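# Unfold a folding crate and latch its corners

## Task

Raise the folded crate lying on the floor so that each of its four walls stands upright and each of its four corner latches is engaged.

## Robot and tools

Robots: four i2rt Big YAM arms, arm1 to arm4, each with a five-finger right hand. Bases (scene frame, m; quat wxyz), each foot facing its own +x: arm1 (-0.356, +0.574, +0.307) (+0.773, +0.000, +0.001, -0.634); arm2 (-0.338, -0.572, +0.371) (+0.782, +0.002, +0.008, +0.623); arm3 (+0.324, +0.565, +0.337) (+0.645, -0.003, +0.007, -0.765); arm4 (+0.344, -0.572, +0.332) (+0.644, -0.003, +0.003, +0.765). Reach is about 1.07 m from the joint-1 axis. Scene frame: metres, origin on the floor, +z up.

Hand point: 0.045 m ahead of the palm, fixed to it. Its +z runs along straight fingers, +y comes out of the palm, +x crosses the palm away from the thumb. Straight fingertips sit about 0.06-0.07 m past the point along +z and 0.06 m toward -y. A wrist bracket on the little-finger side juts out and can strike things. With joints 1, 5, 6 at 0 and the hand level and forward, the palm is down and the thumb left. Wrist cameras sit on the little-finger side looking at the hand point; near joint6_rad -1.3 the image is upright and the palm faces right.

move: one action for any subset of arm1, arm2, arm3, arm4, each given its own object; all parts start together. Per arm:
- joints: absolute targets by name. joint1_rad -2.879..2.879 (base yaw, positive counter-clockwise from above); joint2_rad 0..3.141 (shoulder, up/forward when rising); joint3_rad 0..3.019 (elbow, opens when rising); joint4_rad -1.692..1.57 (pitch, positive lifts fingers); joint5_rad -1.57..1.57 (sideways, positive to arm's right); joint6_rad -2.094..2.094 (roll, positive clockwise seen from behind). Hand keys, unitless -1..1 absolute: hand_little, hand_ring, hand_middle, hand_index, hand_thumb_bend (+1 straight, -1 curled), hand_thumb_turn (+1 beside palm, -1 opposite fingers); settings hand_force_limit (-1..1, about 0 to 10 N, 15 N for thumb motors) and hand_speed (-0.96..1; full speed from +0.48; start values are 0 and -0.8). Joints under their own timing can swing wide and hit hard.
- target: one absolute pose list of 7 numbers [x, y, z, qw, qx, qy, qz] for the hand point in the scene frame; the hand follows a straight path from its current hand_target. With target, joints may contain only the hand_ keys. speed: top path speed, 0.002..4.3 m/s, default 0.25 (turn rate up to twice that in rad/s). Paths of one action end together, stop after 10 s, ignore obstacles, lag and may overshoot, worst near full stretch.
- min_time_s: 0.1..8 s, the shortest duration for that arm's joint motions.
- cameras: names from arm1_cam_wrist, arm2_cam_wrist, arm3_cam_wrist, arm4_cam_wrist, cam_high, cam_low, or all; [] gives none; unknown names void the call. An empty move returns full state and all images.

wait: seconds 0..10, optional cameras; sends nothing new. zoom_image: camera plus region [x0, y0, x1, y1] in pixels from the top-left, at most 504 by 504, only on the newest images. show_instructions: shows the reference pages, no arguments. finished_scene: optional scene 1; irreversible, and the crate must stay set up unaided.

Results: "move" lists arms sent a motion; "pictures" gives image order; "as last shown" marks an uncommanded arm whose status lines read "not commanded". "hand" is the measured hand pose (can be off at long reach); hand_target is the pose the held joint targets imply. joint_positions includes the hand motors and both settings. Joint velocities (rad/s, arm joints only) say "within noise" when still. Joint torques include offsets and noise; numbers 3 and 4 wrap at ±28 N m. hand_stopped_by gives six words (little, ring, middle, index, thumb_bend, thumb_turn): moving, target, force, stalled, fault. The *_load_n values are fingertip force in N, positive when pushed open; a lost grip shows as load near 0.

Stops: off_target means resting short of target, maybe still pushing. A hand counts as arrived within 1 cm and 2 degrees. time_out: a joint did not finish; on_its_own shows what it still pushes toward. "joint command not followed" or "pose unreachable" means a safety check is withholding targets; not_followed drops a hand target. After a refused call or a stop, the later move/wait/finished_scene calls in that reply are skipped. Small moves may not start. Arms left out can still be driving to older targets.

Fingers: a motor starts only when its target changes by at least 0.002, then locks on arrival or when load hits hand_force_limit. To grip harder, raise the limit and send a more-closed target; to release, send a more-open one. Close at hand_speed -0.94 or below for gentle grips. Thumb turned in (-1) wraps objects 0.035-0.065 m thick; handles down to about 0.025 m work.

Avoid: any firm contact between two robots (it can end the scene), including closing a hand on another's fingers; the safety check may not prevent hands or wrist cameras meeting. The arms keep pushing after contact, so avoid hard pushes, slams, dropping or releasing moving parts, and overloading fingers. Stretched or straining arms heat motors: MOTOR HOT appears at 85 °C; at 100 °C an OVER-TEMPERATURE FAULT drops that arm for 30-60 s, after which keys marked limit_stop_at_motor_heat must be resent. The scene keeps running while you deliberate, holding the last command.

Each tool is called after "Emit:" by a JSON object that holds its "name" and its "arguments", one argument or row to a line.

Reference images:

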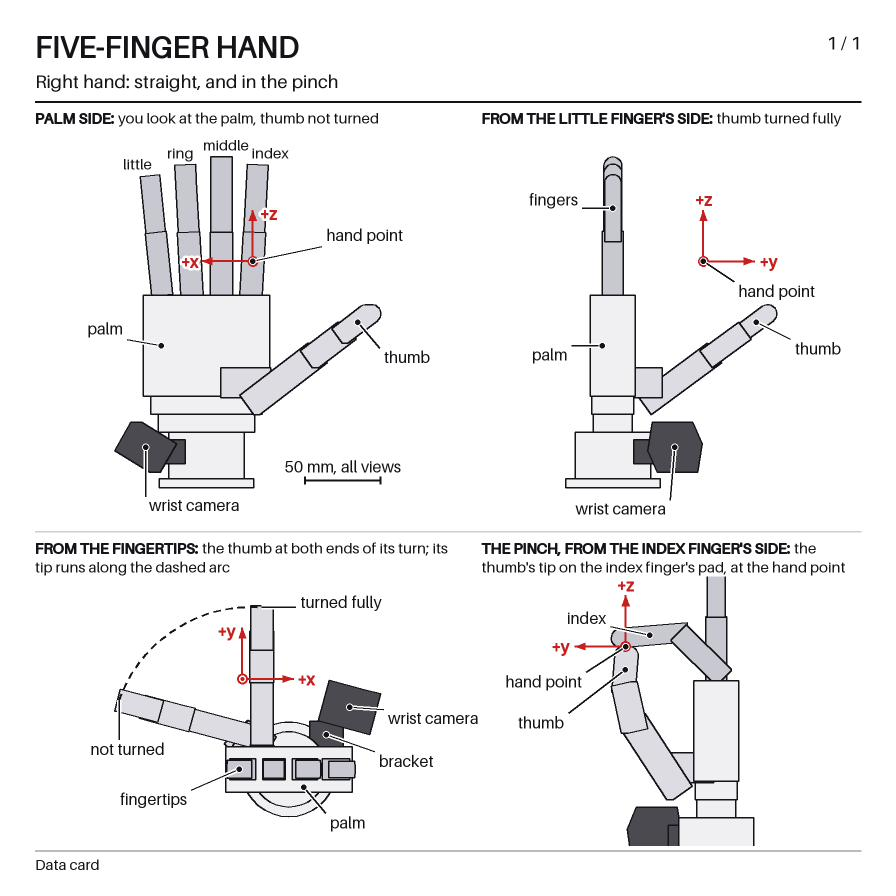

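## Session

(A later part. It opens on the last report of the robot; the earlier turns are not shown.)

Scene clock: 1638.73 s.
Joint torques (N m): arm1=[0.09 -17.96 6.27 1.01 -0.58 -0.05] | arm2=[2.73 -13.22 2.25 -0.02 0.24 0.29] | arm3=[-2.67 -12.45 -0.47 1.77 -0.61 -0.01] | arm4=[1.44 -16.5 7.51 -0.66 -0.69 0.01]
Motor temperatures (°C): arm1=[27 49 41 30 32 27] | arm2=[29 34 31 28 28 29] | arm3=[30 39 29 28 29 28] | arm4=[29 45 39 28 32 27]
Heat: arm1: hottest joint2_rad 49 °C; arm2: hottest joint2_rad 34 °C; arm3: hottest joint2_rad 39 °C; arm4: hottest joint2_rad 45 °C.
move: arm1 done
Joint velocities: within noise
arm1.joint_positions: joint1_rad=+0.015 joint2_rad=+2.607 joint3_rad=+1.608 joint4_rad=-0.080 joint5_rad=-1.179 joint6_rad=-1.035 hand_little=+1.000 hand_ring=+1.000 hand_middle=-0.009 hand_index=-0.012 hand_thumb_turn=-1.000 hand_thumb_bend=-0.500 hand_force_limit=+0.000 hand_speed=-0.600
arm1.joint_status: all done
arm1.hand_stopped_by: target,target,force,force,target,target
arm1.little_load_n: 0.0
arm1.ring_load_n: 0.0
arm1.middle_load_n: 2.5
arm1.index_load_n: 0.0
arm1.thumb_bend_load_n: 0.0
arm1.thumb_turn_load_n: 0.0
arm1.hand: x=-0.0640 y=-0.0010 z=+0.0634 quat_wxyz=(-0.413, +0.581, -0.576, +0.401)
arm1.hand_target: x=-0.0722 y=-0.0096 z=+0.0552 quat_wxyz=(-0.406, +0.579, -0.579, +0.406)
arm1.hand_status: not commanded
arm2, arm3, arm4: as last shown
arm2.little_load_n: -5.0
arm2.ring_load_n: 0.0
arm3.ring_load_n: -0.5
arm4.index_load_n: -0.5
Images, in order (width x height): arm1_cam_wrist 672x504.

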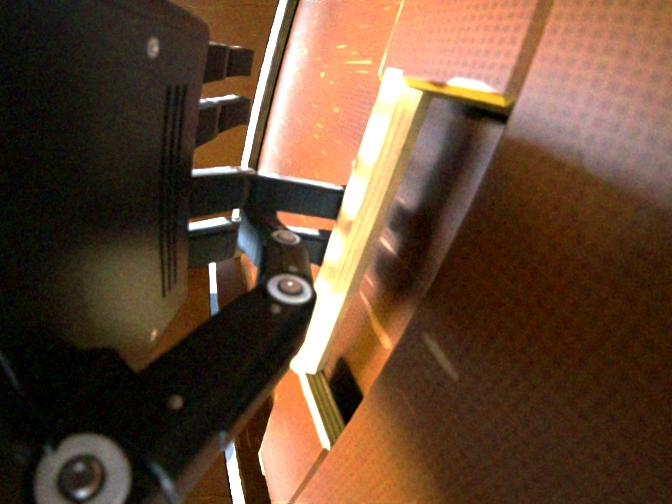

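Emit:
{"name": "move", "arguments": {
  "arm1": {"joints": {"hand_speed": 0.0, "hand_thumb_bend": 0.5, "hand_index": 0.5, "hand_middle": 0.5}}
}}

Emit:
{"name": "move", "arguments": {
  "arm1": {"target": [-0.058, -0.010, 0.052, 0.4056, -0.5792, 0.5792, -0.4056], "speed": 0.06},
  "cameras": ["arm1_cam_wrist", "arm4_cam_wrist"]
}}

Scene clock: 1652.53 s.
Joint torques (N m): arm1=[-0.15 -18.08 6.26 0.96 -0.64 -0.05] | arm2=[2.96 -12.57 2.21 0.27 0.21 0.3] | arm3=[-2.55 -12.57 -0.43 1.73 -0.62 0] | arm4=[1.49 -16.44 7.53 -0.64 -0.69 0]
Motor temperatures (°C): arm1=[27 50 41 30 32 27] | arm2=[29 34 31 28 28 29] | arm3=[30 39 29 28 29 28] | arm4=[29 45 39 28 32 27]
Heat: arm1: hottest joint2_rad 50 °C; arm2: hottest joint2_rad 34 °C; arm3: hottest joint2_rad 39 °C; arm4: hottest joint2_rad 45 °C.
move: arm1 done
Joint velocities: within noise
arm1.joint_positions: joint1_rad=+0.015 joint2_rad=+2.609 joint3_rad=+1.608 joint4_rad=-0.080 joint5_rad=-1.178 joint6_rad=-1.035 hand_little=+1.000 hand_ring=+1.000 hand_middle=+0.500 hand_index=+0.500 hand_thumb_turn=-1.000 hand_thumb_bend=+0.499 hand_force_limit=+0.000 hand_speed=+0.000
arm1.joint_status: all done
arm1.hand_stopped_by: target,target,target,target,target,target
arm1.little_load_n: 0.0
arm1.ring_load_n: 0.0
arm1.middle_load_n: -0.5
arm1.index_load_n: 0.0
arm1.thumb_bend_load_n: -1.0
arm1.thumb_turn_load_n: 0.0
arm1.hand: x=-0.0642 y=-0.0004 z=+0.0621 quat_wxyz=(-0.413, +0.580, -0.577, +0.400)
arm1.hand_target: x=-0.0722 y=-0.0096 z=+0.0552 quat_wxyz=(-0.406, +0.579, -0.579, +0.406)
arm1.hand_status: not commanded
arm2.joint_positions: joint1_rad=-0.838 joint2_rad=+2.400 joint3_rad=+0.715 joint4_rad=+1.580 joint5_rad=-0.949 joint6_rad=-0.161 hand_little=-1.000 hand_ring=+1.000 hand_middle=-0.300 hand_index=-0.300 hand_thumb_turn=-1.000 hand_thumb_bend=+0.304 hand_force_limit=+0.000 hand_speed=-0.600
arm2.joint_status: not commanded
arm2.hand_stopped_by: target,fault,target,target,force,target
arm2.little_load_n: -5.0
arm2.ring_load_n: 0.0
arm2.middle_load_n: 1.5
arm2.index_load_n: 0.0
arm2.thumb_bend_load_n: 8.5
arm2.thumb_turn_load_n: 1.0
arm2.hand: x=-0.0155 y=-0.1976 z=+0.2388 quat_wxyz=(-0.680, +0.731, -0.019, +0.058)
arm2.hand_target: x=-0.0287 y=-0.1858 z=+0.2286 quat_wxyz=(-0.675, +0.737, -0.029, +0.027)
arm2.hand_status: not commanded
arm3, arm4: as last shown
arm3.ring_load_n: 0.0
arm4.index_load_n: 0.0
pictures: none

Scene clock: 1653.67 s.
Joint torques (N m): arm1=[1.55 -17.55 6.84 1.29 -0.47 0.1] | arm2=[3.37 -13.27 2.26 0.2 0.23 0.31] | arm3=[-2.43 -12.04 -0.43 1.78 -0.6 -0.01] | arm4=[1.49 -16.5 7.53 -0.62 -0.7 0]
Motor temperatures (°C): arm1=[27 50 41 30 32 27] | arm2=[29 34 31 28 28 29] | arm3=[30 39 29 28 29 28] | arm4=[29 45 39 28 32 27]
Heat: arm1: hottest joint2_rad 50 °C; arm2: hottest joint2_rad 34 °C; arm3: hottest joint2_rad 39 °C; arm4: hottest joint2_rad 45 °C.
move: arm1 off_target
Joint velocities: within noise
arm1.joint_positions: joint1_rad=+0.015 joint2_rad=+2.612 joint3_rad=+1.608 joint4_rad=-0.042 joint5_rad=-1.170 joint6_rad=-1.005 hand_little=+1.000 hand_ring=+1.000 hand_middle=+0.500 hand_index=+0.500 hand_thumb_turn=-1.000 hand_thumb_bend=+0.499 hand_force_limit=+0.000 hand_speed=+0.000
arm1.joint_status: not commanded
arm1.hand_stopped_by: target,target,target,target,target,target
arm1.little_load_n: -0.5
arm1.ring_load_n: -0.5
arm1.middle_load_n: 0.0
arm1.index_load_n: 0.0
arm1.thumb_bend_load_n: -0.5
arm1.thumb_turn_load_n: 0.5
arm1.hand: x=-0.0634 y=-0.0051 z=+0.0613 quat_wxyz=(-0.408, +0.578, -0.579, +0.405)
arm1.hand_target: x=-0.0583 y=-0.0095 z=+0.0521 quat_wxyz=(-0.406, +0.579, -0.579, +0.405)
arm1.hand_status: off_target (0.012 m and 0.4 deg from the pose sent, 0.015 m and 1.1 deg at the start)
arm2, arm3, arm4: as last shown
arm4.index_load_n: -0.5
Images, in order (width x height): arm1_cam_wrist 672x504, arm4_cam_wrist 672x504.

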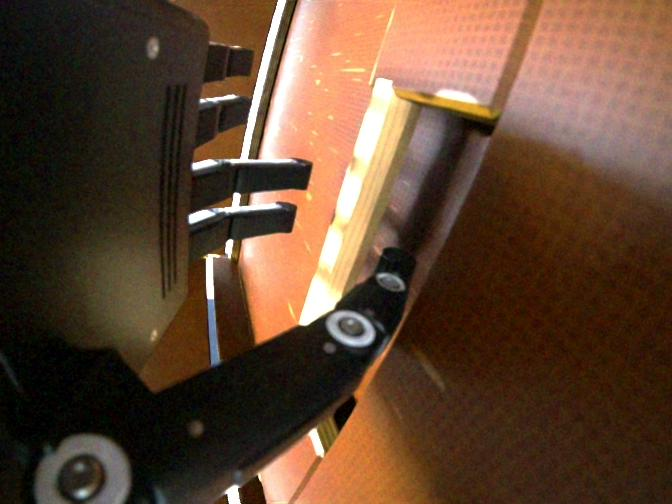

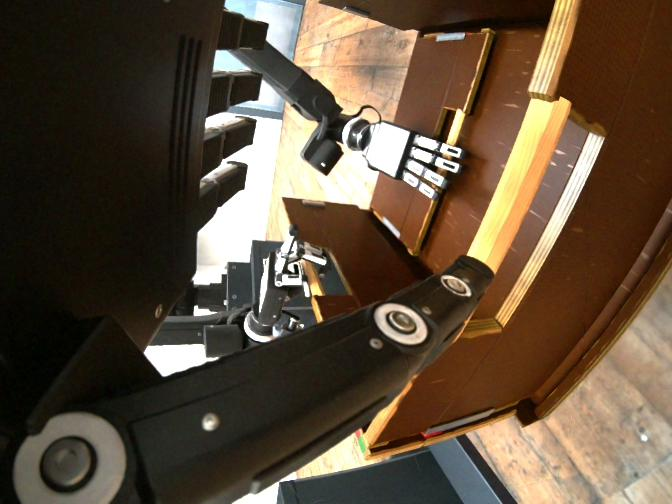

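Emit:
{"name": "move", "arguments": {
  "arm1": {"target": [-0.050, -0.010, 0.056, 0.4056, -0.5792, 0.5792, -0.4056], "speed": 0.08},
  "cameras": ["arm1_cam_wrist"]
}}

Emit:
{"name": "zoom_image", "arguments": {
  "camera": "arm1_cam_wrist",
  "region": [270, 60, 530, 400]
}}

Scene clock: 1662.57 s.
Joint torques (N m): arm1=[1.96 -18.08 6.57 1.35 -0.65 0.14] | arm2=[3.19 -13.33 2.26 0.09 0.24 0.29] | arm3=[-2.67 -12.4 -0.44 1.68 -0.59 -0.01] | arm4=[1.44 -16.56 7.54 -0.65 -0.69 0]
Motor temperatures (°C): arm1=[27 50 41 30 31 27] | arm2=[29 34 31 28 28 29] | arm3=[30 39 29 28 29 28] | arm4=[29 45 39 28 32 27]
Heat: arm1: hottest joint2_rad 50 °C; arm2: hottest joint2_rad 34 °C; arm3: hottest joint2_rad 39 °C; arm4: hottest joint2_rad 45 °C.
move: arm1 off_target
Joint velocities: within noise
arm1.joint_positions: joint1_rad=+0.020 joint2_rad=+2.612 joint3_rad=+1.608 joint4_rad=-0.022 joint5_rad=-1.160 joint6_rad=-0.982 hand_little=+1.000 hand_ring=+1.000 hand_middle=+0.500 hand_index=+0.500 hand_thumb_turn=-1.000 hand_thumb_bend=+0.500 hand_force_limit=+0.000 hand_speed=+0.000
arm1.joint_status: not commanded
arm1.hand_stopped_by: target,target,target,target,target,target
arm1.little_load_n: 0.0
arm1.ring_load_n: 0.0
arm1.middle_load_n: -0.5
arm1.index_load_n: 0.0
arm1.thumb_bend_load_n: 0.0
arm1.thumb_turn_load_n: 0.0
arm1.hand: x=-0.0604 y=-0.0071 z=+0.0612 quat_wxyz=(-0.405, +0.576, -0.582, +0.405)
arm1.hand_target: x=-0.0503 y=-0.0095 z=+0.0561 quat_wxyz=(-0.406, +0.579, -0.579, +0.405)
arm1.hand_status: off_target (0.012 m and 0.5 deg from the pose sent, 0.015 m and 0.4 deg at the start)
arm2, arm3, arm4: as last shown
arm2.index_load_n: 0.5
arm4.middle_load_n: -0.5
arm4.index_load_n: 0.0
Images, in order (width x height): arm1_cam_wrist 672x504.

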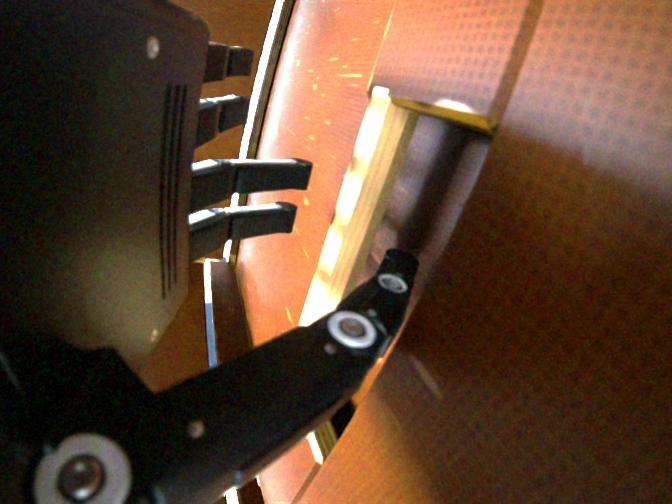

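Scaled by 1.482 from the camera's image (finer frame: 960x720).

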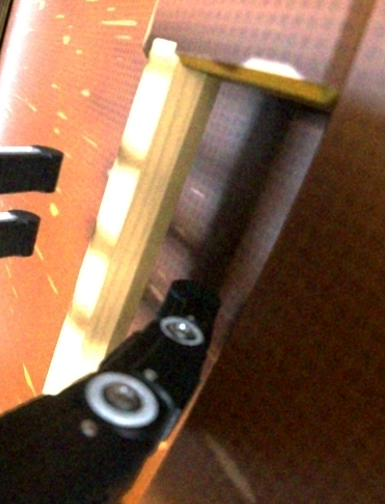

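Emit:
{"name": "move", "arguments": {
  "arm1": {"joints": {"hand_speed": -0.7, "hand_force_limit": -0.7, "hand_thumb_bend": 0.15}},
  "cameras": ["arm1_cam_wrist"]
}}

Scene clock: 1666.10 s.
Joint torques (N m): arm1=[1.9 -18.32 6.58 1.35 -0.9 0.12] | arm2=[3.08 -12.98 2.25 0.29 0.26 0.3] | arm3=[-2.55 -12.63 -0.44 1.63 -0.58 -0.01] | arm4=[1.44 -16.56 7.53 -0.65 -0.69 0]
Motor temperatures (°C): arm1=[27 50 41 30 31 27] | arm2=[29 34 31 28 28 29] | arm3=[30 39 29 28 29 28] | arm4=[29 45 39 28 32 27]
Heat: arm1: hottest joint2_rad 50 °C; arm2: hottest joint2_rad 34 °C; arm3: hottest joint2_rad 39 °C; arm4: hottest joint2_rad 45 °C.
move: arm1 done
Joint velocities: within noise
arm1.joint_positions: joint1_rad=+0.020 joint2_rad=+2.615 joint3_rad=+1.608 joint4_rad=-0.021 joint5_rad=-1.154 joint6_rad=-0.982 hand_little=+1.000 hand_ring=+1.000 hand_middle=+0.500 hand_index=+0.500 hand_thumb_turn=-1.000 hand_thumb_bend=+0.160 hand_force_limit=-0.700 hand_speed=-0.700
arm1.joint_status: all done
arm1.hand_stopped_by: target,target,target,target,force,target
arm1.little_load_n: 0.0
arm1.ring_load_n: 0.0
arm1.middle_load_n: 0.0
arm1.index_load_n: 0.0
arm1.thumb_bend_load_n: 1.5
arm1.thumb_turn_load_n: 0.0
arm1.hand: x=-0.0611 y=-0.0067 z=+0.0588 quat_wxyz=(-0.403, +0.576, -0.585, +0.404)
arm1.hand_target: x=-0.0502 y=-0.0096 z=+0.0562 quat_wxyz=(-0.406, +0.579, -0.579, +0.406)
arm1.hand_status: not commanded
arm2, arm3: as last shown
arm2.middle_load_n: 1.0
arm2.index_load_n: 0.0
arm3.index_load_n: 1.5
arm4.joint_positions: joint1_rad=-0.311 joint2_rad=+2.219 joint3_rad=+1.658 joint4_rad=-1.425 joint5_rad=-1.258 joint6_rad=-2.028 hand_little=+1.000 hand_ring=+1.000 hand_middle=+1.000 hand_index=+1.000 hand_thumb_turn=-1.000 hand_thumb_bend=+0.800 hand_force_limit=+0.000 hand_speed=-0.300
arm4.joint_status: not commanded
arm4.hand_stopped_by: target,target,target,target,target,target
arm4.little_load_n: 0.0
arm4.ring_load_n: 0.0
arm4.middle_load_n: 0.0
arm4.index_load_n: -0.5
arm4.thumb_bend_load_n: 0.0
arm4.thumb_turn_load_n: 0.0
arm4.hand: x=+0.2590 y=-0.0074 z=+0.3348 quat_wxyz=(-0.428, +0.565, +0.568, -0.418)
arm4.hand_target: x=+0.2551 y=-0.0100 z=+0.3399 quat_wxyz=(-0.423, +0.567, +0.567, -0.423)
arm4.hand_status: not commanded
Images, in order (width x height): arm1_cam_wrist 672x504.

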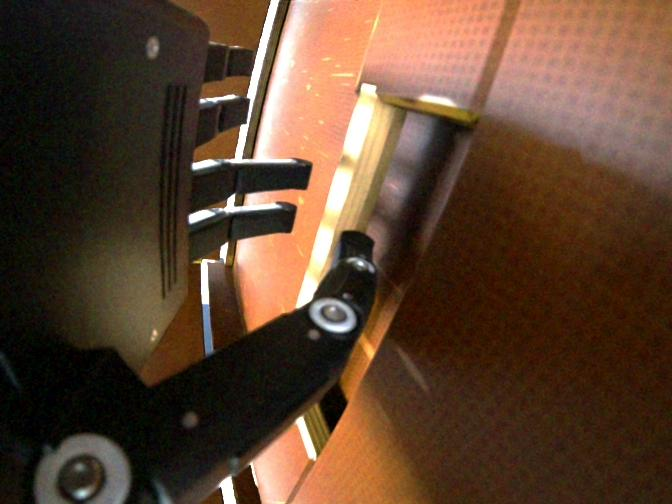

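Emit:
{"name": "move", "arguments": {
  "arm1": {"target": [-0.050, -0.010, 0.052, 0.4056, -0.5792, 0.5792, -0.4056], "speed": 0.05, "joints": {"hand_speed": -0.6, "hand_force_limit": -0.5, "hand_index": -0.2, "hand_middle": -0.2}},
  "cameras": ["arm1_cam_wrist"]
}}

Emit:
{"name": "move", "arguments": {
  "arm1": {"joints": {"hand_speed": -0.6, "hand_force_limit": 0.0, "hand_thumb_bend": -0.3}},
  "cameras": ["arm1_cam_wrist"]
}}

Scene clock: 1671.03 s.
Joint torques (N m): arm1=[1.96 -17.79 6.97 1.37 -0.87 0.11] | arm2=[2.9 -12.57 2.24 0.39 0.21 0.32] | arm3=[-2.55 -12.34 -0.39 1.78 -0.59 0.01] | arm4=[1.38 -16.56 7.54 -0.66 -0.7 -0.01]
Motor temperatures (°C): arm1=[27 50 41 30 32 27] | arm2=[29 34 31 28 28 29] | arm3=[30 39 29 28 29 28] | arm4=[29 45 39 28 32 27]
Heat: arm1: hottest joint2_rad 50 °C; arm2: hottest joint2_rad 34 °C; arm3: hottest joint2_rad 39 °C; arm4: hottest joint2_rad 45 °C.
move: arm1 off_target
Joint velocities: within noise
arm1.joint_positions: joint1_rad=+0.020 joint2_rad=+2.616 joint3_rad=+1.609 joint4_rad=-0.018 joint5_rad=-1.154 joint6_rad=-0.980 hand_little=+1.000 hand_ring=+1.000 hand_middle=-0.010 hand_index=-0.012 hand_thumb_turn=-1.000 hand_thumb_bend=+0.161 hand_force_limit=-0.500 hand_speed=-0.600
arm1.joint_status: hand_middle off_target (ended at -0.010, target -0.200); hand_index off_target (ended at -0.012, target -0.200); the others done
arm1.hand_stopped_by: target,target,force,force,force,target
arm1.little_load_n: 0.0
arm1.ring_load_n: 0.0
arm1.middle_load_n: 7.0
arm1.index_load_n: 3.0
arm1.thumb_bend_load_n: 2.5
arm1.thumb_turn_load_n: 0.0
arm1.hand: x=-0.0610 y=-0.0068 z=+0.0582 quat_wxyz=(-0.404, +0.576, -0.585, +0.404)
arm1.hand_target: x=-0.0502 y=-0.0096 z=+0.0524 quat_wxyz=(-0.406, +0.579, -0.579, +0.406)
arm1.hand_status: off_target (0.013 m and 0.8 deg from the pose sent, 0.013 m and 0.8 deg at the start)
arm2, arm3, arm4: as last shown
arm3.index_load_n: 2.0
arm4.middle_load_n: -0.5
arm4.index_load_n: 0.0
Images, in order (width x height): arm1_cam_wrist 672x504.

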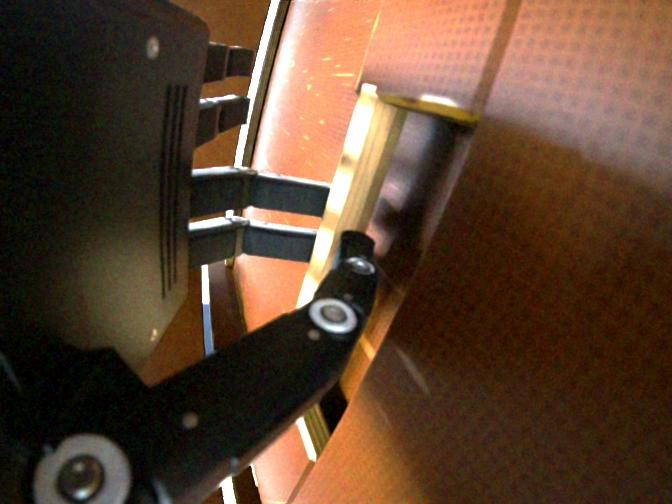

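Scene clock: 1672.13 s.
Joint torques (N m): arm1=[1.96 -17.73 6.98 1.4 -0.87 0.11] | arm2=[3.14 -12.86 2.07 0.18 0.25 0.33] | arm3=[-2.9 -12.75 -0.42 1.84 -0.59 -0.01] | arm4=[1.55 -16.56 7.56 -0.65 -0.68 0]
Motor temperatures (°C): arm1=[27 50 41 30 32 27] | arm2=[29 34 31 28 28 29] | arm3=[30 39 29 28 29 28] | arm4=[29 45 39 28 32 27]
Heat: arm1: hottest joint2_rad 50 °C; arm2: hottest joint2_rad 34 °C; arm3: hottest joint2_rad 39 °C; arm4: hottest joint2_rad 45 °C.
move: arm1 off_target
Joint velocities: within noise
arm1.joint_positions: joint1_rad=+0.020 joint2_rad=+2.616 joint3_rad=+1.609 joint4_rad=-0.018 joint5_rad=-1.154 joint6_rad=-0.980 hand_little=+1.000 hand_ring=+1.000 hand_middle=-0.010 hand_index=-0.012 hand_thumb_turn=-1.000 hand_thumb_bend=+0.133 hand_force_limit=+0.000 hand_speed=-0.600
arm1.joint_status: hand_thumb_bend off_target (ended at +0.133, target -0.300); the others done
arm1.hand_stopped_by: target,target,force,force,force,target
arm1.little_load_n: 0.0
arm1.ring_load_n: 0.0
arm1.middle_load_n: 8.5
arm1.index_load_n: 4.0
arm1.thumb_bend_load_n: 11.5
arm1.thumb_turn_load_n: 0.5
arm1.hand: x=-0.0610 y=-0.0068 z=+0.0582 quat_wxyz=(-0.404, +0.576, -0.585, +0.404)
arm1.hand_target: x=-0.0502 y=-0.0096 z=+0.0524 quat_wxyz=(-0.405, +0.579, -0.579, +0.406)
arm1.hand_status: not commanded
arm2, arm3, arm4: as last shown
arm3.index_load_n: 1.5
arm4.little_load_n: -0.5
arm4.ring_load_n: -0.5
arm4.middle_load_n: 0.0
Images, in order (width x height): arm1_cam_wrist 672x504.

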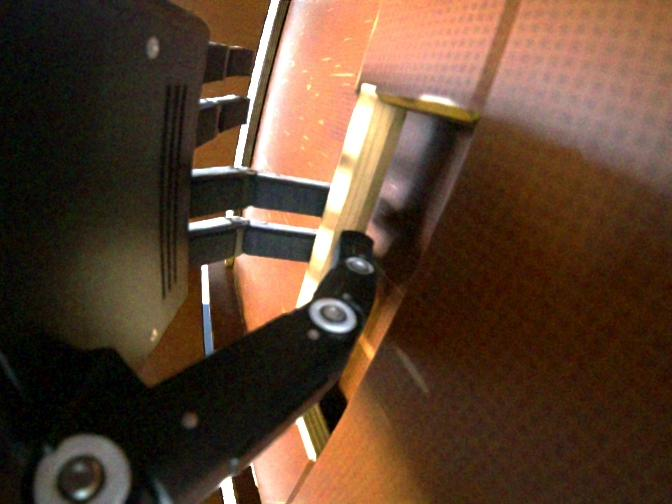

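Emit:
{"name": "move", "arguments": {
  "arm1": {"joints": {"hand_speed": -0.7, "hand_force_limit": 0.2, "hand_index": -0.2, "hand_middle": -0.2, "hand_thumb_bend": -0.4}}
}}

Emit:
{"name": "move", "arguments": {
  "arm1": {"target": [-0.055, -0.008, 0.090, 0.4056, -0.5792, 0.5792, -0.4056], "speed": 0.04},
  "cameras": ["arm1_cam_wrist", "arm4_cam_wrist"]
}}

Scene clock: 1676.67 s.
Joint torques (N m): arm1=[2.08 -17.79 6.97 1.4 -0.87 0.11] | arm2=[2.61 -13.51 2.29 0.16 0.24 0.31] | arm3=[-2.49 -12.63 -0.4 1.7 -0.62 -0.03] | arm4=[1.49 -16.5 7.53 -0.62 -0.69 0]
Motor temperatures (°C): arm1=[27 50 42 30 32 27] | arm2=[29 34 31 28 28 29] | arm3=[30 39 29 28 29 28] | arm4=[29 45 39 28 32 27]
Heat: arm1: hottest joint2_rad 50 °C; arm2: hottest joint2_rad 34 °C; arm3: hottest joint2_rad 39 °C; arm4: hottest joint2_rad 45 °C.
move: arm1 off_target
Joint velocities: within noise
arm1.joint_positions: joint1_rad=+0.020 joint2_rad=+2.616 joint3_rad=+1.609 joint4_rad=-0.018 joint5_rad=-1.154 joint6_rad=-0.980 hand_little=+1.000 hand_ring=+1.000 hand_middle=-0.010 hand_index=-0.012 hand_thumb_turn=-1.000 hand_thumb_bend=+0.133 hand_force_limit=+0.200 hand_speed=-0.700
arm1.joint_status: hand_middle off_target (ended at -0.010, target -0.200); hand_index off_target (ended at -0.012, target -0.200); hand_thumb_bend off_target (ended at +0.133, target -0.400); the others done
arm1.hand_stopped_by: target,target,force,force,force,target
arm1.little_load_n: 0.0
arm1.ring_load_n: 0.0
arm1.middle_load_n: 8.5
arm1.index_load_n: 4.0
arm1.thumb_bend_load_n: 11.0
arm1.thumb_turn_load_n: 0.5
arm1.hand: x=-0.0610 y=-0.0068 z=+0.0582 quat_wxyz=(-0.404, +0.576, -0.585, +0.404)
arm1.hand_target: x=-0.0502 y=-0.0096 z=+0.0524 quat_wxyz=(-0.405, +0.579, -0.579, +0.406)
arm1.hand_status: not commanded
arm2, arm4: as last shown
arm2.middle_load_n: 1.5
arm3.joint_positions: joint1_rad=-0.940 joint2_rad=+2.279 joint3_rad=+0.685 joint4_rad=+1.413 joint5_rad=-1.127 joint6_rad=-0.161 hand_little=-1.000 hand_ring=+0.116 hand_middle=+0.091 hand_index=+0.090 hand_thumb_turn=-1.000 hand_thumb_bend=+0.169 hand_force_limit=+0.000 hand_speed=-0.600
arm3.joint_status: not commanded
arm3.hand_stopped_by: target,force,force,force,force,target
arm3.little_load_n: 0.0
arm3.ring_load_n: 0.0
arm3.middle_load_n: 2.5
arm3.index_load_n: 2.0
arm3.thumb_bend_load_n: 0.0
arm3.thumb_turn_load_n: 0.0
arm3.hand: x=+0.0144 y=+0.2076 z=+0.2422 quat_wxyz=(-0.004, +0.012, -0.736, +0.677)
arm3.hand_target: x=+0.0123 y=+0.2215 z=+0.2362 quat_wxyz=(+0.000, +0.000, -0.737, +0.675)
arm3.hand_status: not commanded
arm4.little_load_n: 0.0
arm4.ring_load_n: 0.0
arm4.index_load_n: -0.5
pictures: none

Scene clock: 1678.23 s.
Joint torques (N m): arm1=[1.61 -23.06 3.49 0.27 -1.55 0.05] | arm2=[2.84 -12.86 2.33 0.21 0.24 0.3] | arm3=[-2.73 -12.4 -0.42 1.77 -0.6 -0.03] | arm4=[1.49 -16.44 7.54 -0.62 -0.69 0]
Motor temperatures (°C): arm1=[27 50 42 30 32 27] | arm2=[29 34 31 28 28 29] | arm3=[30 39 29 28 29 28] | arm4=[29 45 39 28 32 27]
Heat: arm1: hottest joint2_rad 50 °C; arm2: hottest joint2_rad 34 °C; arm3: hottest joint2_rad 39 °C; arm4: hottest joint2_rad 45 °C.
move: arm1 off_target
Joint velocities: within noise
arm1.joint_positions: joint1_rad=+0.020 joint2_rad=+2.598 joint3_rad=+1.598 joint4_rad=-0.033 joint5_rad=-1.142 joint6_rad=-0.987 hand_little=+1.000 hand_ring=+1.000 hand_middle=-0.010 hand_index=-0.012 hand_thumb_turn=-1.000 hand_thumb_bend=+0.133 hand_force_limit=+0.200 hand_speed=-0.700
arm1.joint_status: not commanded
arm1.hand_stopped_by: target,target,force,force,force,target
arm1.little_load_n: 0.0
arm1.ring_load_n: 0.0
arm1.middle_load_n: 9.0
arm1.index_load_n: 4.0
arm1.thumb_bend_load_n: 11.0
arm1.thumb_turn_load_n: 0.0
arm1.hand: x=-0.0624 y=-0.0070 z=+0.0641 quat_wxyz=(-0.399, +0.577, -0.588, +0.402)
arm1.hand_target: x=-0.0549 y=-0.0083 z=+0.0893 quat_wxyz=(-0.406, +0.579, -0.579, +0.406)
arm1.hand_status: off_target (0.027 m and 1.3 deg from the pose sent, 0.032 m and 0.8 deg at the start)
arm2, arm3, arm4: as last shown
arm4.little_load_n: -0.5
arm4.index_load_n: 0.0
Images, in order (width x height): arm1_cam_wrist 672x504, arm4_cam_wrist 672x504.

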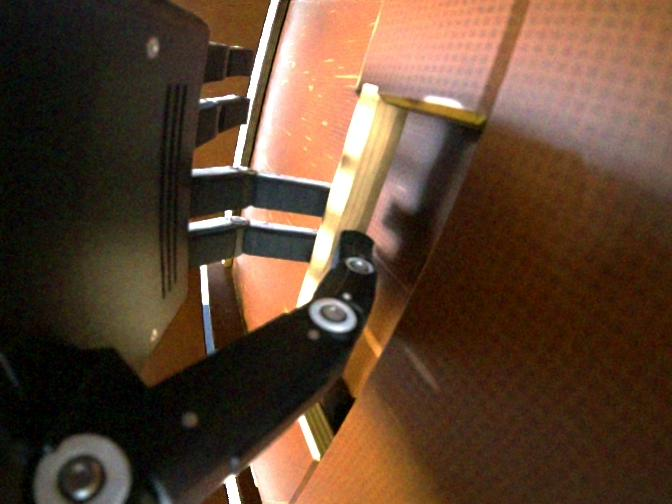

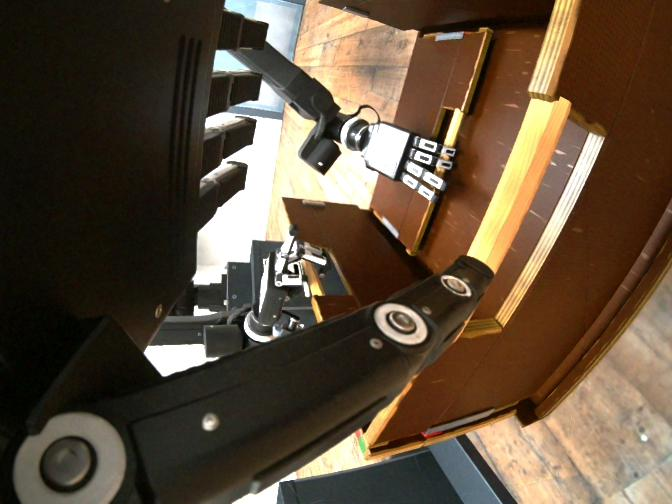

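Emit:
{"name": "move", "arguments": {
  "arm1": {"target": [-0.057, -0.008, 0.115, 0.4056, -0.5792, 0.5792, -0.4056], "speed": 0.04},
  "cameras": ["arm1_cam_wrist", "arm4_cam_wrist"]
}}

Scene clock: 1681.27 s.
Joint torques (N m): arm1=[1.32 -23 3.82 0.31 -1.63 0.07] | arm2=[2.84 -13.16 2.3 0.23 0.26 0.28] | arm3=[-2.26 -12.34 -0.44 1.73 -0.6 -0.04] | arm4=[1.49 -16.44 7.53 -0.62 -0.69 0]
Motor temperatures (°C): arm1=[27 51 41 30 32 27] | arm2=[29 34 31 28 28 29] | arm3=[30 39 29 28 29 28] | arm4=[29 45 39 28 32 27]
Heat: arm1: hottest joint2_rad 51 °C; arm2: hottest joint2_rad 34 °C; arm3: hottest joint2_rad 39 °C; arm4: hottest joint2_rad 45 °C.
move: arm1 off_target
Joint velocities: within noise
arm1.joint_positions: joint1_rad=+0.020 joint2_rad=+2.545 joint3_rad=+1.569 joint4_rad=-0.068 joint5_rad=-1.142 joint6_rad=-0.994 hand_little=+1.000 hand_ring=+1.000 hand_middle=-0.010 hand_index=-0.012 hand_thumb_turn=-1.000 hand_thumb_bend=+0.133 hand_force_limit=+0.200 hand_speed=-0.700
arm1.joint_status: not commanded
arm1.hand_stopped_by: target,target,force,force,force,target
arm1.little_load_n: 0.0
arm1.ring_load_n: 0.0
arm1.middle_load_n: 6.5
arm1.index_load_n: 2.5
arm1.thumb_bend_load_n: 7.5
arm1.thumb_turn_load_n: 0.5
arm1.hand: x=-0.0629 y=-0.0058 z=+0.0878 quat_wxyz=(-0.400, +0.578, -0.588, +0.400)
arm1.hand_target: x=-0.0569 y=-0.0081 z=+0.1141 quat_wxyz=(-0.406, +0.579, -0.579, +0.406)
arm1.hand_status: off_target (0.028 m and 1.4 deg from the pose sent, 0.051 m and 1.3 deg at the start)
arm2.joint_positions: joint1_rad=-0.838 joint2_rad=+2.400 joint3_rad=+0.715 joint4_rad=+1.580 joint5_rad=-0.949 joint6_rad=-0.161 hand_little=-1.000 hand_ring=+1.000 hand_middle=-0.300 hand_index=-0.300 hand_thumb_turn=-1.000 hand_thumb_bend=+0.304 hand_force_limit=+0.000 hand_speed=-0.600
arm2.joint_status: not commanded
arm2.hand_stopped_by: target,fault,target,target,force,target
arm2.little_load_n: -5.0
arm2.ring_load_n: 0.0
arm2.middle_load_n: 1.0
arm2.index_load_n: 0.0
arm2.thumb_bend_load_n: 8.5
arm2.thumb_turn_load_n: 1.0
arm2.hand: x=-0.0155 y=-0.1976 z=+0.2388 quat_wxyz=(-0.680, +0.731, -0.019, +0.058)
arm2.hand_target: x=-0.0287 y=-0.1858 z=+0.2286 quat_wxyz=(-0.675, +0.737, -0.029, +0.027)
arm2.hand_status: not commanded
arm3, arm4: as last shown
arm4.little_load_n: 0.0
Images, in order (width x height): arm1_cam_wrist 672x504, arm4_cam_wrist 672x504.

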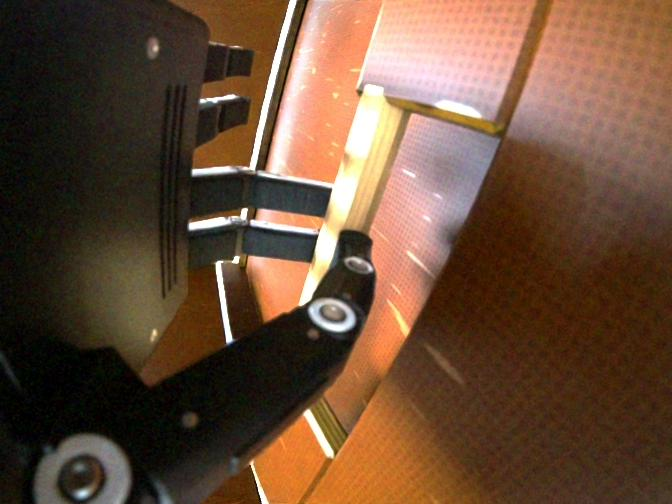

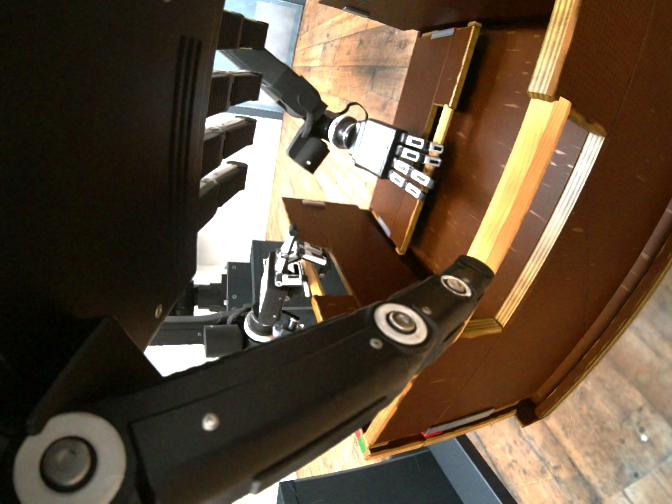

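Emit:
{"name": "move", "arguments": {
  "arm1": {"target": [-0.063, -0.008, 0.140, 0.4056, -0.5792, 0.5792, -0.4056], "speed": 0.04},
  "cameras": ["arm1_cam_wrist", "arm4_cam_wrist", "cam_low"]
}}

Scene clock: 1685.97 s.
Joint torques (N m): arm1=[0.85 -23.12 3.99 0.24 -1.88 0.09] | arm2=[2.61 -13.27 2.28 0.24 0.21 0.31] | arm3=[-2.55 -12.34 -0.49 1.68 -0.59 0] | arm4=[1.44 -16.5 7.53 -0.64 -0.69 0]
Motor temperatures (°C): arm1=[27 50 41 30 33 27] | arm2=[29 34 31 28 28 29] | arm3=[30 39 29 28 29 28] | arm4=[29 45 39 28 32 27]
Heat: arm1: hottest joint2_rad 50 °C; arm2: hottest joint2_rad 34 °C; arm3: hottest joint2_rad 39 °C; arm4: hottest joint2_rad 45 °C.
move: arm1 off_target
Joint velocities: within noise
arm1.joint_positions: joint1_rad=+0.018 joint2_rad=+2.494 joint3_rad=+1.547 joint4_rad=-0.118 joint5_rad=-1.141 joint6_rad=-1.018 hand_little=+1.000 hand_ring=+1.000 hand_middle=-0.010 hand_index=-0.012 hand_thumb_turn=-1.000 hand_thumb_bend=+0.133 hand_force_limit=+0.200 hand_speed=-0.700
arm1.joint_status: not commanded
arm1.hand_stopped_by: target,target,force,force,force,target
arm1.little_load_n: 0.0
arm1.ring_load_n: 0.0
arm1.middle_load_n: 5.5
arm1.index_load_n: 1.5
arm1.thumb_bend_load_n: 8.0
arm1.thumb_turn_load_n: 0.5
arm1.hand: x=-0.0651 y=-0.0046 z=+0.1099 quat_wxyz=(-0.399, +0.581, -0.587, +0.398)
arm1.hand_target: x=-0.0628 y=-0.0081 z=+0.1389 quat_wxyz=(-0.406, +0.579, -0.579, +0.405)
arm1.hand_status: off_target (0.030 m and 1.5 deg from the pose sent, 0.052 m and 1.4 deg at the start)
arm2, arm3, arm4: as last shown
arm2.middle_load_n: 1.5
Images, in order (width x height): arm1_cam_wrist 672x504, arm4_cam_wrist 672x504, cam_low 896x504.

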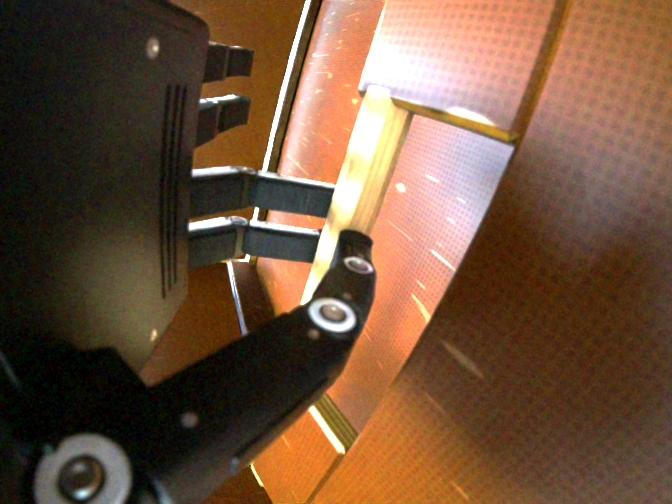

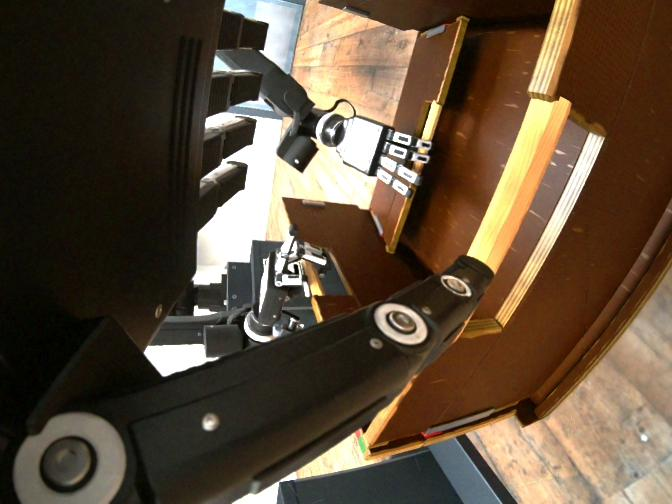

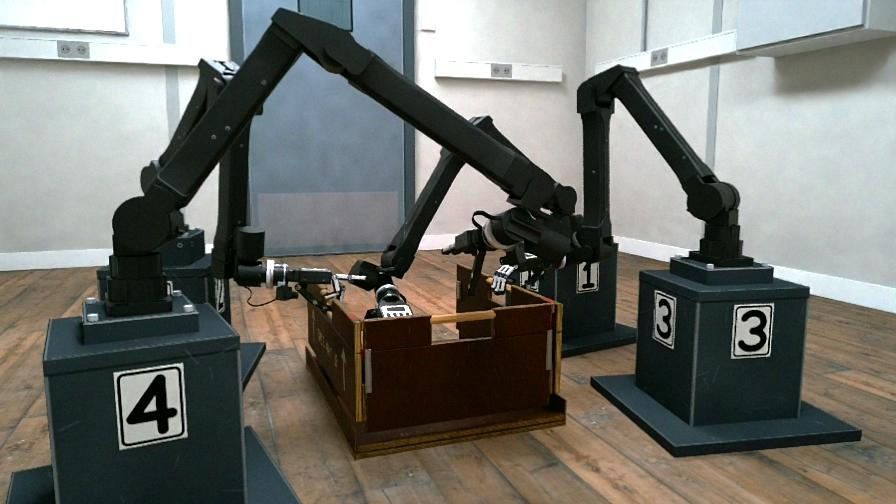

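Emit:
{"name": "move", "arguments": {
  "arm4": {"target": [0.15, 0.03, 0.34, -0.3799, 0.5964, 0.5964, -0.3799], "speed": 0.25, "joints": {"hand_speed": 0.0, "hand_thumb_turn": 1, "hand_thumb_bend": -0.6, "hand_index": 1, "hand_middle": 1, "hand_ring": 1, "hand_little": 1}}
}}

Emit:
{"name": "move", "arguments": {
  "arm4": {"target": [0.05, 0.068, 0.26, -0.3799, 0.5964, 0.5964, -0.3799], "speed": 0.2},
  "cameras": ["cam_high", "cam_low", "arm4_cam_wrist"]
}}

Scene clock: 1710.80 s.
Joint torques (N m): arm1=[0.91 -23.18 4 0.23 -1.89 0.09] | arm2=[3.02 -13.33 2.09 0.18 0.26 0.32] | arm3=[-2.32 -12.45 -0.49 1.7 -0.63 -0.03] | arm4=[0.91 -17.67 8.51 0.98 -0.72 0]
Motor temperatures (°C): arm1=[27 51 40 30 36 27] | arm2=[29 34 31 28 28 29] | arm3=[30 39 29 28 29 28] | arm4=[29 45 39 28 32 27]
Heat: arm1: hottest joint2_rad 51 °C; arm2: hottest joint2_rad 34 °C; arm3: hottest joint2_rad 39 °C; arm4: hottest joint2_rad 45 °C.
move: arm4 done
Joint velocities: within noise
arm1, arm2, arm3: as last shown
arm1.joint_positions: joint1_rad=+0.018 joint2_rad=+2.494 joint3_rad=+1.547 joint4_rad=-0.118 joint5_rad=-1.141 joint6_rad=-1.019 hand_little=+1.000 hand_ring=+1.000 hand_middle=-0.010 hand_index=-0.012 hand_thumb_turn=-1.000 hand_thumb_bend=+0.133 hand_force_limit=+0.200 hand_speed=-0.700
arm1.hand: x=-0.0651 y=-0.0046 z=+0.1099 quat_wxyz=(-0.399, +0.582, -0.587, +0.398)
arm1.hand_target: x=-0.0628 y=-0.0081 z=+0.1389 quat_wxyz=(-0.406, +0.579, -0.579, +0.406)
arm2.middle_load_n: 1.0
arm4.joint_positions: joint1_rad=-0.101 joint2_rad=+2.174 joint3_rad=+1.652 joint4_rad=-0.921 joint5_rad=-1.133 joint6_rad=-1.422 hand_little=+1.000 hand_ring=+1.000 hand_middle=+1.000 hand_index=+1.000 hand_thumb_turn=+1.000 hand_thumb_bend=-0.600 hand_force_limit=+0.000 hand_speed=+0.000
arm4.joint_status: all done
arm4.hand_stopped_by: target,target,target,target,target,target
arm4.little_load_n: 0.0
arm4.ring_load_n: -0.5
arm4.middle_load_n: 0.0
arm4.index_load_n: 0.0
arm4.thumb_bend_load_n: 0.0
arm4.thumb_turn_load_n: 0.0
arm4.hand: x=+0.1497 y=+0.0264 z=+0.3306 quat_wxyz=(-0.374, +0.597, +0.595, -0.386)
arm4.hand_target: x=+0.1501 y=+0.0299 z=+0.3399 quat_wxyz=(-0.380, +0.596, +0.596, -0.380)
arm4.hand_status: done (0.010 m and 1.0 deg from the pose sent, 0.115 m and 8.6 deg at the start)
pictures: none

Scene clock: 1712.57 s.
Joint torques (N m): arm1=[0.79 -23.12 4 0.2 -1.89 0.09] | arm2=[2.55 -12.92 2.3 0.21 0.25 0.3] | arm3=[-2.67 -12.4 -0.38 1.76 -0.61 -0.02] | arm4=[0.62 -16.62 11.7 1.36 -0.67 0.01]
Motor temperatures (°C): arm1=[27 52 40 30 36 27] | arm2=[29 34 31 28 28 29] | arm3=[30 39 29 28 29 28] | arm4=[29 45 40 28 32 27]
Heat: arm1: hottest joint2_rad 52 °C; arm2: hottest joint2_rad 34 °C; arm3: hottest joint2_rad 39 °C; arm4: hottest joint2_rad 45 °C.
move: arm4 off_target
Joint velocities: within noise
arm1, arm2, arm3: as last shown
arm2.middle_load_n: 1.5
arm4.joint_positions: joint1_rad=+0.045 joint2_rad=+2.340 joint3_rad=+1.727 joint4_rad=-0.562 joint5_rad=-1.092 joint6_rad=-1.115 hand_little=+1.000 hand_ring=+1.000 hand_middle=+1.000 hand_index=+1.000 hand_thumb_turn=+1.000 hand_thumb_bend=-0.600 hand_force_limit=+0.000 hand_speed=+0.000
arm4.joint_status: not commanded
arm4.hand_stopped_by: target,target,target,target,target,target
arm4.little_load_n: 0.0
arm4.ring_load_n: 0.0
arm4.middle_load_n: 0.0
arm4.index_load_n: 0.0
arm4.thumb_bend_load_n: 0.0
arm4.thumb_turn_load_n: 0.0
arm4.hand: x=+0.0506 y=+0.0522 z=+0.2569 quat_wxyz=(-0.369, +0.598, +0.596, -0.387)
arm4.hand_target: x=+0.0503 y=+0.0674 z=+0.2601 quat_wxyz=(-0.380, +0.596, +0.596, -0.380)
arm4.hand_status: off_target (0.016 m and 1.5 deg from the pose sent, 0.129 m and 1.0 deg at the start)
pictures: arm4_cam_wrist, cam_high, cam_low
Images, in order (width x height): arm4_cam_wrist 672x504, cam_high 896x504, cam_low 896x504.

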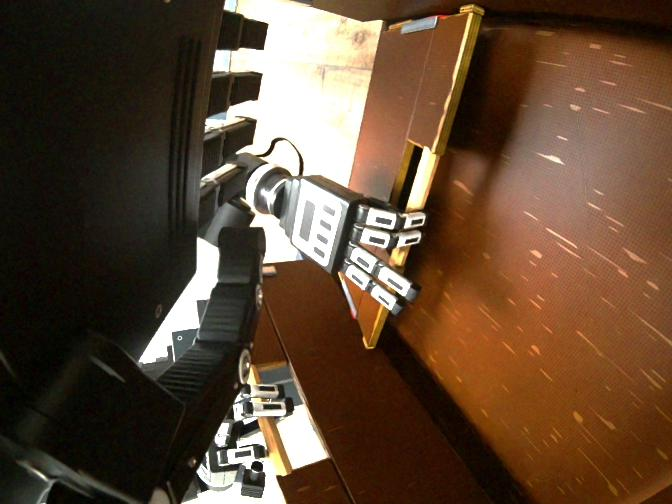

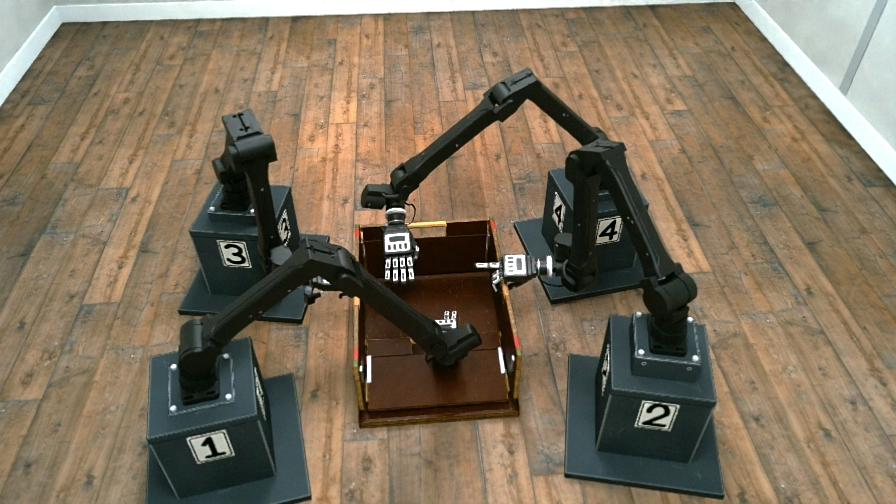

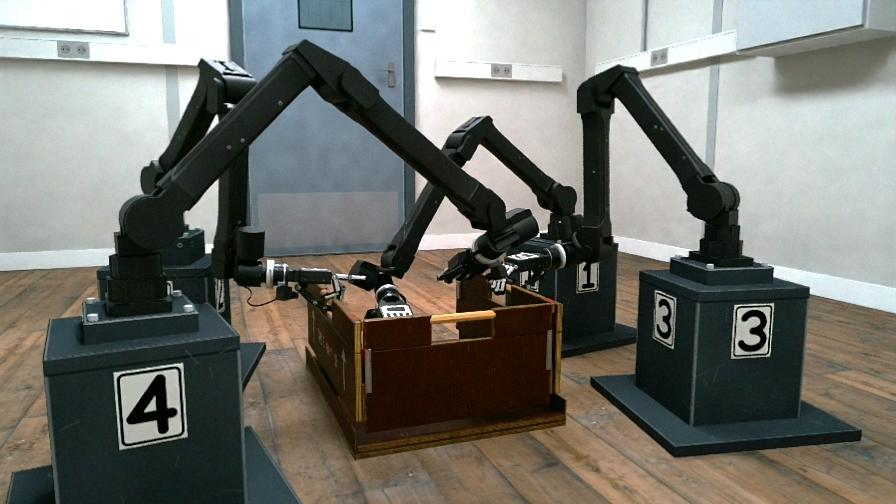

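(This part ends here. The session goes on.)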